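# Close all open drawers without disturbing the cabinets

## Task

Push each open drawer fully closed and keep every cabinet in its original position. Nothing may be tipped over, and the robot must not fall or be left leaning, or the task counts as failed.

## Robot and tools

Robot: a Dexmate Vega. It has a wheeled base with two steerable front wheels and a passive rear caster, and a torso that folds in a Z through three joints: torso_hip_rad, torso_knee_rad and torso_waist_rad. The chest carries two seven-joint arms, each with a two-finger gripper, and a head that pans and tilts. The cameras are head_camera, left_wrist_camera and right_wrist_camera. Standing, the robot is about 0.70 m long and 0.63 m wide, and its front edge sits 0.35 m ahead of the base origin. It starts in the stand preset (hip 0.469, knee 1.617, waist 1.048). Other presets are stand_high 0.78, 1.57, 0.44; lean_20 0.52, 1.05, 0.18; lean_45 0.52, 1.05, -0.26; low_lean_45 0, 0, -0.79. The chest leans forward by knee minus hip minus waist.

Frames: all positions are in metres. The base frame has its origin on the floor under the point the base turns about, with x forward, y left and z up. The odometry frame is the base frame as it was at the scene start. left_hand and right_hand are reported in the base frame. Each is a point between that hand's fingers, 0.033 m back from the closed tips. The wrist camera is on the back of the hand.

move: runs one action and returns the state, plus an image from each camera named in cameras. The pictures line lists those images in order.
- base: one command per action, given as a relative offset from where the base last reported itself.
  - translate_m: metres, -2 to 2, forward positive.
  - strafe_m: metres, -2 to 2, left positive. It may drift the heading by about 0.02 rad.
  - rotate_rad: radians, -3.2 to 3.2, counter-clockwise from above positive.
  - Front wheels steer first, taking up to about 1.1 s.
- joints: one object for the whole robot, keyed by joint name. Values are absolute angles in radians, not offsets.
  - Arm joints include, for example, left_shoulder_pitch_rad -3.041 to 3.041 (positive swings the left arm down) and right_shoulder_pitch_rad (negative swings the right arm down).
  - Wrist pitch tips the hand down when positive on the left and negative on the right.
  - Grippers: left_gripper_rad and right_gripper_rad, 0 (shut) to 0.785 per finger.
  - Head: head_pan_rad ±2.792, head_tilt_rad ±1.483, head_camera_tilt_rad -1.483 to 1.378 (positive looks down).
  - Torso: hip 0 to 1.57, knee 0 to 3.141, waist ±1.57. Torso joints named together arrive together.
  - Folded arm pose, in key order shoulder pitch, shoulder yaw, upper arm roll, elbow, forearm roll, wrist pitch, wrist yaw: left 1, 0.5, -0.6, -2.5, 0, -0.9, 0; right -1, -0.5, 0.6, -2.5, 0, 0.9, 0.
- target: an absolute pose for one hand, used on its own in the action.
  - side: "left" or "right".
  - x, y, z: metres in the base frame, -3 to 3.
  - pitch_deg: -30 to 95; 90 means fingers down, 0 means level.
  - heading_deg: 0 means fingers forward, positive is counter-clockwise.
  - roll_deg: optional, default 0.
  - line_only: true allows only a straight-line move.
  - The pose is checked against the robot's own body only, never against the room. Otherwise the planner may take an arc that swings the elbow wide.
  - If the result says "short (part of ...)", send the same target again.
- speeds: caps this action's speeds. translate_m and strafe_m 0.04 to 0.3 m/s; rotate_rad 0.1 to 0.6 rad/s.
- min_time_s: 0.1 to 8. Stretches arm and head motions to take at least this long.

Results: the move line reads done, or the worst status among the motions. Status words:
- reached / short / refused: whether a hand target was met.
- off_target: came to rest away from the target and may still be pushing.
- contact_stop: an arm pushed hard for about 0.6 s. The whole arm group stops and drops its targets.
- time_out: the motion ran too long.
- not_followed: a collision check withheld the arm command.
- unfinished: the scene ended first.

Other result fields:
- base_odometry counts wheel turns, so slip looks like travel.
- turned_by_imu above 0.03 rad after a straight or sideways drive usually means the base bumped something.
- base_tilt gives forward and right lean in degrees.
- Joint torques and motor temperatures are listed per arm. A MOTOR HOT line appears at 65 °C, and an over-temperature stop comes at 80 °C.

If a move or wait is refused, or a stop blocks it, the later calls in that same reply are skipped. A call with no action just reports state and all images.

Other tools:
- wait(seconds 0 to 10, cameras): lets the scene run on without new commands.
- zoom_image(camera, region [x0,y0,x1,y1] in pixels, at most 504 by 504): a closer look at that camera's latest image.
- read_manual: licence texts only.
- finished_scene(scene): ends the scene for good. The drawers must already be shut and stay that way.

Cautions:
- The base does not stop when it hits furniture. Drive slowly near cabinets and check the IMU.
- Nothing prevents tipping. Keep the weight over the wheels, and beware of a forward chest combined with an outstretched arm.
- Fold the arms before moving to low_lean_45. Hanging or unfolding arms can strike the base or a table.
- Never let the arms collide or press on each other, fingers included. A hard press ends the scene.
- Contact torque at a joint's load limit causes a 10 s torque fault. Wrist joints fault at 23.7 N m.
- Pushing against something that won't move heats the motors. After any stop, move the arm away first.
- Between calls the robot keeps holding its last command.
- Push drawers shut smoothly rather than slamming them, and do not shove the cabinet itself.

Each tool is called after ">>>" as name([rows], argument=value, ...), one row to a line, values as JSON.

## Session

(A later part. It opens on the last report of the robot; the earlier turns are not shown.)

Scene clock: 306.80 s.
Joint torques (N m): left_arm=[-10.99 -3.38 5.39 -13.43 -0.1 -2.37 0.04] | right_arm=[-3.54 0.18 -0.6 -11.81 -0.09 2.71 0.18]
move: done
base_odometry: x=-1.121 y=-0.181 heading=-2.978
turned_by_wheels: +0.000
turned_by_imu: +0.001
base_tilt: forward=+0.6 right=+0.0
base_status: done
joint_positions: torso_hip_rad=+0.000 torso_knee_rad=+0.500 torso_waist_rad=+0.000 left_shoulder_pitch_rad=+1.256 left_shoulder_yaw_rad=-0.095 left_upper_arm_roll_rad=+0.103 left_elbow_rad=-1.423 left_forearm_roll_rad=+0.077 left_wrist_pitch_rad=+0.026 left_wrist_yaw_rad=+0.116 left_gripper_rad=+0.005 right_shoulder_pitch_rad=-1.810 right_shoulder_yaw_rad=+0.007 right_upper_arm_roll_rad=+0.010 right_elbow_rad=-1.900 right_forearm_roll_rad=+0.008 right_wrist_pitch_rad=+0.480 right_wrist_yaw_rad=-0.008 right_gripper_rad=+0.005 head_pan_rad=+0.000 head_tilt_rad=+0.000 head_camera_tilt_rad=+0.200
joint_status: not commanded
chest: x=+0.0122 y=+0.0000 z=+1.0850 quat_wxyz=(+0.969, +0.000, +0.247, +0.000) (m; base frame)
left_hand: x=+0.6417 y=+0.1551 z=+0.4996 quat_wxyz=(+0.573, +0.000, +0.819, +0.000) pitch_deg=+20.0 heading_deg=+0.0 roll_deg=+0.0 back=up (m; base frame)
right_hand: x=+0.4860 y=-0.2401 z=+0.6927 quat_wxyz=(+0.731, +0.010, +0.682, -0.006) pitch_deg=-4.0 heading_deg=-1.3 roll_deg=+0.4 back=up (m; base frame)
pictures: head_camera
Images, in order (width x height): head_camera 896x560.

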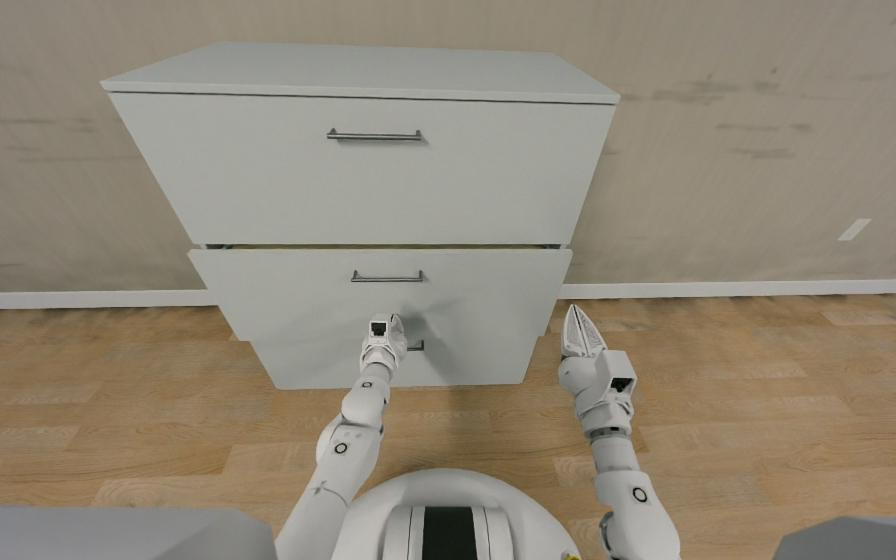

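>>> move(base={"translate_m":0.03}, speeds={"translate_m":0.06}, cameras=["head_camera"])

>>> zoom_image(camera="head_camera", region=[150, 200, 630, 420])

Scene clock: 311.27 s.
Joint torques (N m): left_arm=[-11.66 -3.71 2.23 -14.73 0.11 -3.32 -0.12] | right_arm=[-3.54 0.79 -0.6 -12.02 -0.14 2.23 0.08]
move: done
base_odometry: x=-1.151 y=-0.186 heading=-2.978
turned_by_wheels: +0.000
turned_by_imu: +0.000
base_tilt: forward=+0.7 right=-0.1
base_status: done
joint_positions: torso_hip_rad=+0.000 torso_knee_rad=+0.500 torso_waist_rad=+0.000 left_shoulder_pitch_rad=+1.257 left_shoulder_yaw_rad=-0.095 left_upper_arm_roll_rad=+0.103 left_elbow_rad=-1.423 left_forearm_roll_rad=+0.077 left_wrist_pitch_rad=+0.026 left_wrist_yaw_rad=+0.116 left_gripper_rad=+0.005 right_shoulder_pitch_rad=-1.810 right_shoulder_yaw_rad=+0.007 right_upper_arm_roll_rad=+0.010 right_elbow_rad=-1.900 right_forearm_roll_rad=+0.008 right_wrist_pitch_rad=+0.480 right_wrist_yaw_rad=-0.008 right_gripper_rad=+0.005 head_pan_rad=+0.000 head_tilt_rad=+0.000 head_camera_tilt_rad=+0.200
joint_status: not commanded
chest: x=+0.0122 y=+0.0000 z=+1.0850 quat_wxyz=(+0.969, +0.000, +0.247, +0.000) (m; base frame)
left_hand: x=+0.6417 y=+0.1551 z=+0.4996 quat_wxyz=(+0.573, +0.000, +0.819, +0.000) pitch_deg=+20.0 heading_deg=+0.0 roll_deg=+0.0 back=up (m; base frame)
right_hand: x=+0.4860 y=-0.2401 z=+0.6927 quat_wxyz=(+0.731, +0.010, +0.682, -0.006) pitch_deg=-4.0 heading_deg=-1.3 roll_deg=+0.4 back=up (m; base frame)
pictures: head_camera
Images, in order (width x height): head_camera 896x560.

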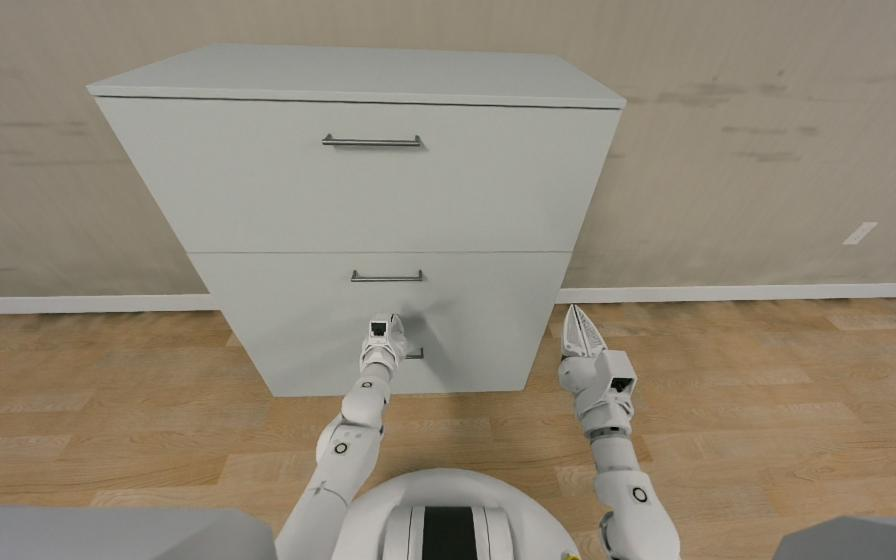

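Scaled by 1.050 from the camera's 896x560 image, which has a finer 960x600 frame.

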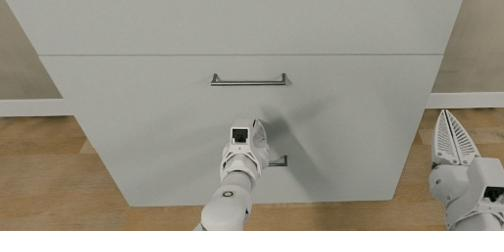

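>>> move(target={"side":"left","x":0.649,"y":0.155,"z":0.5,"pitch_deg":20,"heading_deg":0})

>>> move(target={"side":"left","x":0.655,"y":0.155,"z":0.5,"pitch_deg":20,"heading_deg":0}, cameras=["head_camera"])

>>> zoom_image(camera="head_camera", region=[140, 200, 380, 400])

>>> zoom_image(camera="head_camera", region=[380, 200, 620, 400])

Scene clock: 316.47 s.
Joint torques (N m): left_arm=[-11.67 -5.22 -0.44 -13.22 -0.13 -4.07 -0.44] | right_arm=[-3.76 -0.39 -0.51 -12.22 -0.09 2.15 0.09]
move: done
base_odometry: x=-1.151 y=-0.186 heading=-2.978
turned_by_wheels: +0.000
turned_by_imu: +0.001
base_tilt: forward=+0.7 right=-0.1
base_status: not commanded
joint_positions: torso_hip_rad=+0.000 torso_knee_rad=+0.500 torso_waist_rad=+0.000 left_shoulder_pitch_rad=+1.241 left_shoulder_yaw_rad=-0.096 left_upper_arm_roll_rad=+0.102 left_elbow_rad=-1.408 left_forearm_roll_rad=+0.076 left_wrist_pitch_rad=+0.026 left_wrist_yaw_rad=+0.115 left_gripper_rad=+0.005 right_shoulder_pitch_rad=-1.810 right_shoulder_yaw_rad=+0.007 right_upper_arm_roll_rad=+0.010 right_elbow_rad=-1.900 right_forearm_roll_rad=+0.008 right_wrist_pitch_rad=+0.480 right_wrist_yaw_rad=-0.008 right_gripper_rad=+0.005 head_pan_rad=+0.000 head_tilt_rad=+0.000 head_camera_tilt_rad=+0.200
joint_status: not commanded
chest: x=+0.0122 y=+0.0000 z=+1.0850 quat_wxyz=(+0.969, +0.000, +0.247, +0.000) (m; base frame)
left_hand: x=+0.6468 y=+0.1550 z=+0.4997 quat_wxyz=(+0.573, +0.000, +0.819, +0.000) pitch_deg=+20.0 heading_deg=+0.0 roll_deg=+0.0 back=up (m; base frame)
left_hand_status: reached (straight line, planned for 0.3 s): 2 mm and 0.0 deg off.
right_hand: x=+0.4860 y=-0.2401 z=+0.6927 quat_wxyz=(+0.731, +0.010, +0.682, -0.006) pitch_deg=-4.0 heading_deg=-1.3 roll_deg=+0.4 back=up (m; base frame)
pictures: none

Scene clock: 317.47 s.
Joint torques (N m): left_arm=[-13.29 -4.3 1.69 -12.34 0.48 -3.47 -0.5] | right_arm=[-3.93 0.62 -0.68 -11.8 -0.07 3 0.02]
move: done
base_odometry: x=-1.151 y=-0.186 heading=-2.978
turned_by_wheels: +0.000
turned_by_imu: +0.000
base_tilt: forward=+0.7 right=+0.0
base_status: not commanded
joint_positions: torso_hip_rad=+0.000 torso_knee_rad=+0.500 torso_waist_rad=+0.000 left_shoulder_pitch_rad=+1.221 left_shoulder_yaw_rad=-0.096 left_upper_arm_roll_rad=+0.100 left_elbow_rad=-1.387 left_forearm_roll_rad=+0.074 left_wrist_pitch_rad=+0.025 left_wrist_yaw_rad=+0.115 left_gripper_rad=+0.005 right_shoulder_pitch_rad=-1.810 right_shoulder_yaw_rad=+0.007 right_upper_arm_roll_rad=+0.010 right_elbow_rad=-1.900 right_forearm_roll_rad=+0.008 right_wrist_pitch_rad=+0.480 right_wrist_yaw_rad=-0.008 right_gripper_rad=+0.005 head_pan_rad=+0.000 head_tilt_rad=+0.000 head_camera_tilt_rad=+0.200
joint_status: not commanded
chest: x=+0.0122 y=+0.0000 z=+1.0850 quat_wxyz=(+0.969, +0.000, +0.247, +0.000) (m; base frame)
left_hand: x=+0.6530 y=+0.1550 z=+0.4995 quat_wxyz=(+0.573, +0.000, +0.819, +0.000) pitch_deg=+20.1 heading_deg=+0.0 roll_deg=+0.0 back=up (m; base frame)
left_hand_status: reached (straight line, planned for 0.3 s): 2 mm and 0.1 deg off.
right_hand: x=+0.4860 y=-0.2401 z=+0.6927 quat_wxyz=(+0.731, +0.010, +0.682, -0.006) pitch_deg=-4.0 heading_deg=-1.3 roll_deg=+0.4 back=up (m; base frame)
pictures: head_camera
Images, in order (width x height): head_camera 896x560.

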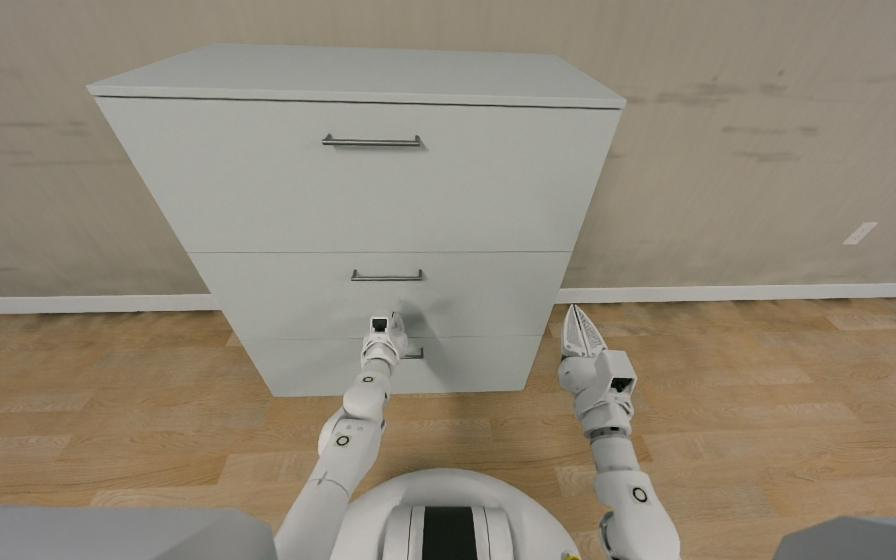

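Scaled by 2.100 from the camera's 896x560 image, which has a finer 960x600 frame.

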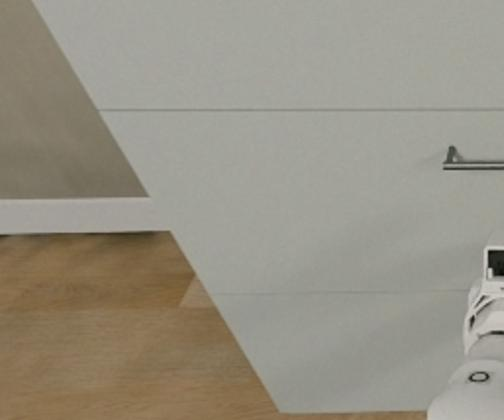

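Scaled by 2.100 from the camera's 896x560 image, which has a finer 960x600 frame.

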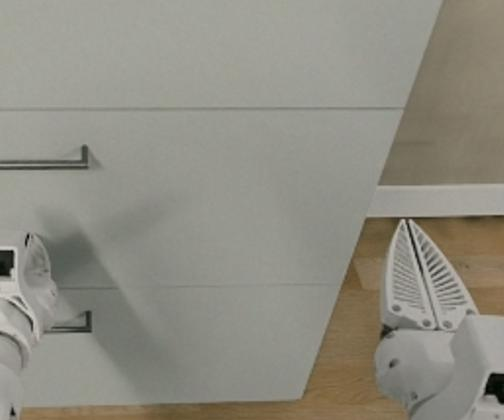

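>>> move(target={"side":"left","x":0.661,"y":0.155,"z":0.5,"pitch_deg":20,"heading_deg":0})

>>> move(target={"side":"left","x":0.666,"y":0.155,"z":0.5,"pitch_deg":20,"heading_deg":0}, cameras=["head_camera"])

>>> zoom_image(camera="head_camera", region=[380, 200, 620, 400])

Scene clock: 322.77 s.
Joint torques (N m): left_arm=[-31.49 -2.51 -2.58 -21.64 0.33 -6.53 0.08] | right_arm=[-3.86 1.12 -0.41 -12 -0.13 2.3 0.21]
move: done
base_odometry: x=-1.151 y=-0.186 heading=-2.978
turned_by_wheels: +0.000
turned_by_imu: +0.001
base_tilt: forward=+0.6 right=+0.0
base_status: not commanded
joint_positions: torso_hip_rad=+0.000 torso_knee_rad=+0.500 torso_waist_rad=+0.000 left_shoulder_pitch_rad=+1.203 left_shoulder_yaw_rad=-0.097 left_upper_arm_roll_rad=+0.098 left_elbow_rad=-1.366 left_forearm_roll_rad=+0.073 left_wrist_pitch_rad=+0.024 left_wrist_yaw_rad=+0.115 left_gripper_rad=+0.005 right_shoulder_pitch_rad=-1.810 right_shoulder_yaw_rad=+0.007 right_upper_arm_roll_rad=+0.010 right_elbow_rad=-1.900 right_forearm_roll_rad=+0.008 right_wrist_pitch_rad=+0.480 right_wrist_yaw_rad=-0.008 right_gripper_rad=+0.005 head_pan_rad=+0.000 head_tilt_rad=+0.000 head_camera_tilt_rad=+0.200
joint_status: not commanded
chest: x=+0.0121 y=+0.0000 z=+1.0850 quat_wxyz=(+0.969, +0.000, +0.247, +0.000) (m; base frame)
left_hand: x=+0.6582 y=+0.1549 z=+0.4983 quat_wxyz=(+0.572, +0.000, +0.820, +0.000) pitch_deg=+20.2 heading_deg=+0.0 roll_deg=+0.0 back=up (m; base frame)
left_hand_status: reached (straight line, planned for 0.3 s): 3 mm and 0.2 deg off.
right_hand: x=+0.4859 y=-0.2401 z=+0.6927 quat_wxyz=(+0.731, +0.010, +0.682, -0.006) pitch_deg=-4.0 heading_deg=-1.3 roll_deg=+0.4 back=up (m; base frame)
pictures: none

Scene clock: 323.70 s.
Joint torques (N m): left_arm=[-34.89 -3.47 -4.01 -21.25 -0.32 -5.89 0.11] | right_arm=[-3.27 -0.1 -0.5 -11.41 -0.1 2.27 -0.07]
move: done
base_odometry: x=-1.151 y=-0.186 heading=-2.978
turned_by_wheels: +0.000
turned_by_imu: +0.000
base_tilt: forward=+0.6 right=+0.0
base_status: not commanded
joint_positions: torso_hip_rad=+0.000 torso_knee_rad=+0.500 torso_waist_rad=+0.000 left_shoulder_pitch_rad=+1.186 left_shoulder_yaw_rad=-0.097 left_upper_arm_roll_rad=+0.097 left_elbow_rad=-1.347 left_forearm_roll_rad=+0.072 left_wrist_pitch_rad=+0.023 left_wrist_yaw_rad=+0.115 left_gripper_rad=+0.005 right_shoulder_pitch_rad=-1.810 right_shoulder_yaw_rad=+0.007 right_upper_arm_roll_rad=+0.010 right_elbow_rad=-1.900 right_forearm_roll_rad=+0.008 right_wrist_pitch_rad=+0.480 right_wrist_yaw_rad=-0.008 right_gripper_rad=+0.005 head_pan_rad=+0.000 head_tilt_rad=+0.000 head_camera_tilt_rad=+0.200
joint_status: not commanded
chest: x=+0.0121 y=+0.0000 z=+1.0850 quat_wxyz=(+0.969, +0.000, +0.247, +0.000) (m; base frame)
left_hand: x=+0.6631 y=+0.1548 z=+0.4980 quat_wxyz=(+0.572, +0.000, +0.820, +0.000) pitch_deg=+20.2 heading_deg=+0.0 roll_deg=+0.0 back=up (m; base frame)
left_hand_status: reached (straight line, planned for 0.3 s): 4 mm and 0.2 deg off.
right_hand: x=+0.4859 y=-0.2401 z=+0.6928 quat_wxyz=(+0.731, +0.010, +0.682, -0.006) pitch_deg=-4.0 heading_deg=-1.3 roll_deg=+0.4 back=up (m; base frame)
pictures: head_camera
Images, in order (width x height): head_camera 896x560.

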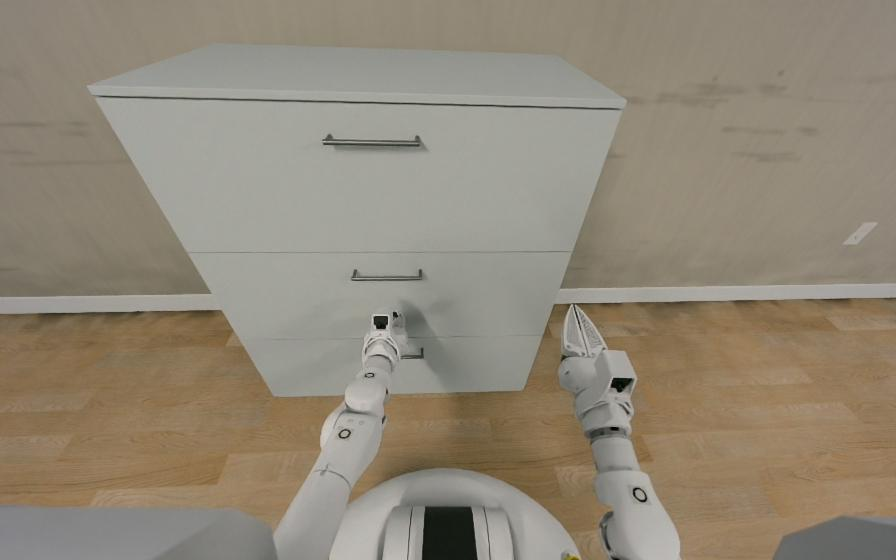

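Scaled by 2.100 from the camera's 896x560 image, which has a finer 960x600 frame.

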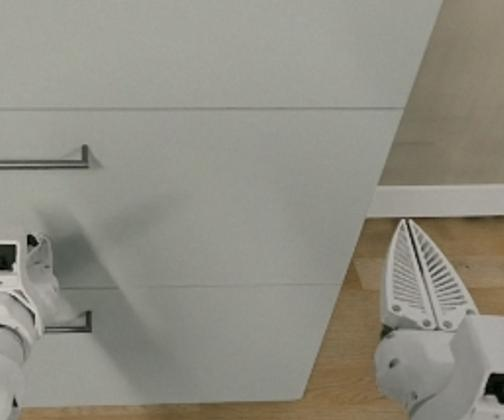

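>>> move(base={"translate_m":-0.3}, cameras=["head_camera"])

Scene clock: 328.17 s.
Joint torques (N m): left_arm=[-11.47 -1.97 -1.17 -13.13 0.06 -3.08 -0.03] | right_arm=[-3.23 -0.5 -0.51 -12.61 -0.15 2.45 -0.01]
move: done
base_odometry: x=-0.855 y=-0.137 heading=-2.978
turned_by_wheels: +0.000
turned_by_imu: +0.000
base_tilt: forward=+0.6 right=-0.1
base_status: done
joint_positions: torso_hip_rad=+0.000 torso_knee_rad=+0.500 torso_waist_rad=+0.000 left_shoulder_pitch_rad=+1.180 left_shoulder_yaw_rad=-0.097 left_upper_arm_roll_rad=+0.096 left_elbow_rad=-1.342 left_forearm_roll_rad=+0.071 left_wrist_pitch_rad=+0.021 left_wrist_yaw_rad=+0.115 left_gripper_rad=+0.005 right_shoulder_pitch_rad=-1.810 right_shoulder_yaw_rad=+0.007 right_upper_arm_roll_rad=+0.010 right_elbow_rad=-1.900 right_forearm_roll_rad=+0.008 right_wrist_pitch_rad=+0.480 right_wrist_yaw_rad=-0.008 right_gripper_rad=+0.005 head_pan_rad=+0.000 head_tilt_rad=+0.000 head_camera_tilt_rad=+0.200
joint_status: not commanded
chest: x=+0.0122 y=+0.0000 z=+1.0850 quat_wxyz=(+0.969, +0.000, +0.247, +0.000) (m; base frame)
left_hand: x=+0.6658 y=+0.1549 z=+0.4995 quat_wxyz=(+0.573, +0.000, +0.819, +0.000) pitch_deg=+20.1 heading_deg=+0.0 roll_deg=+0.0 back=up (m; base frame)
right_hand: x=+0.4860 y=-0.2401 z=+0.6927 quat_wxyz=(+0.731, +0.010, +0.682, -0.006) pitch_deg=-4.0 heading_deg=-1.3 roll_deg=+0.4 back=up (m; base frame)
pictures: head_camera
Images, in order (width x height): head_camera 896x560.

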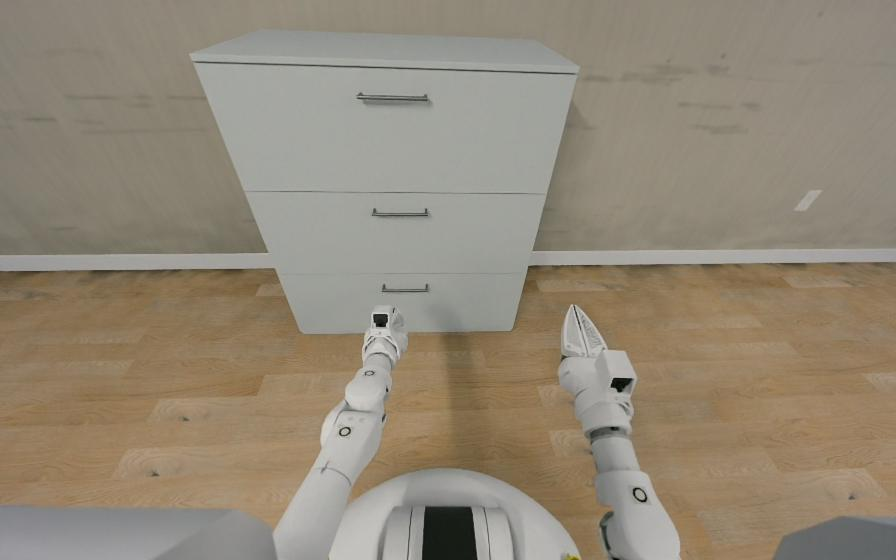

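>>> finished_scene(scene=3)

The scene is finished: the task was done.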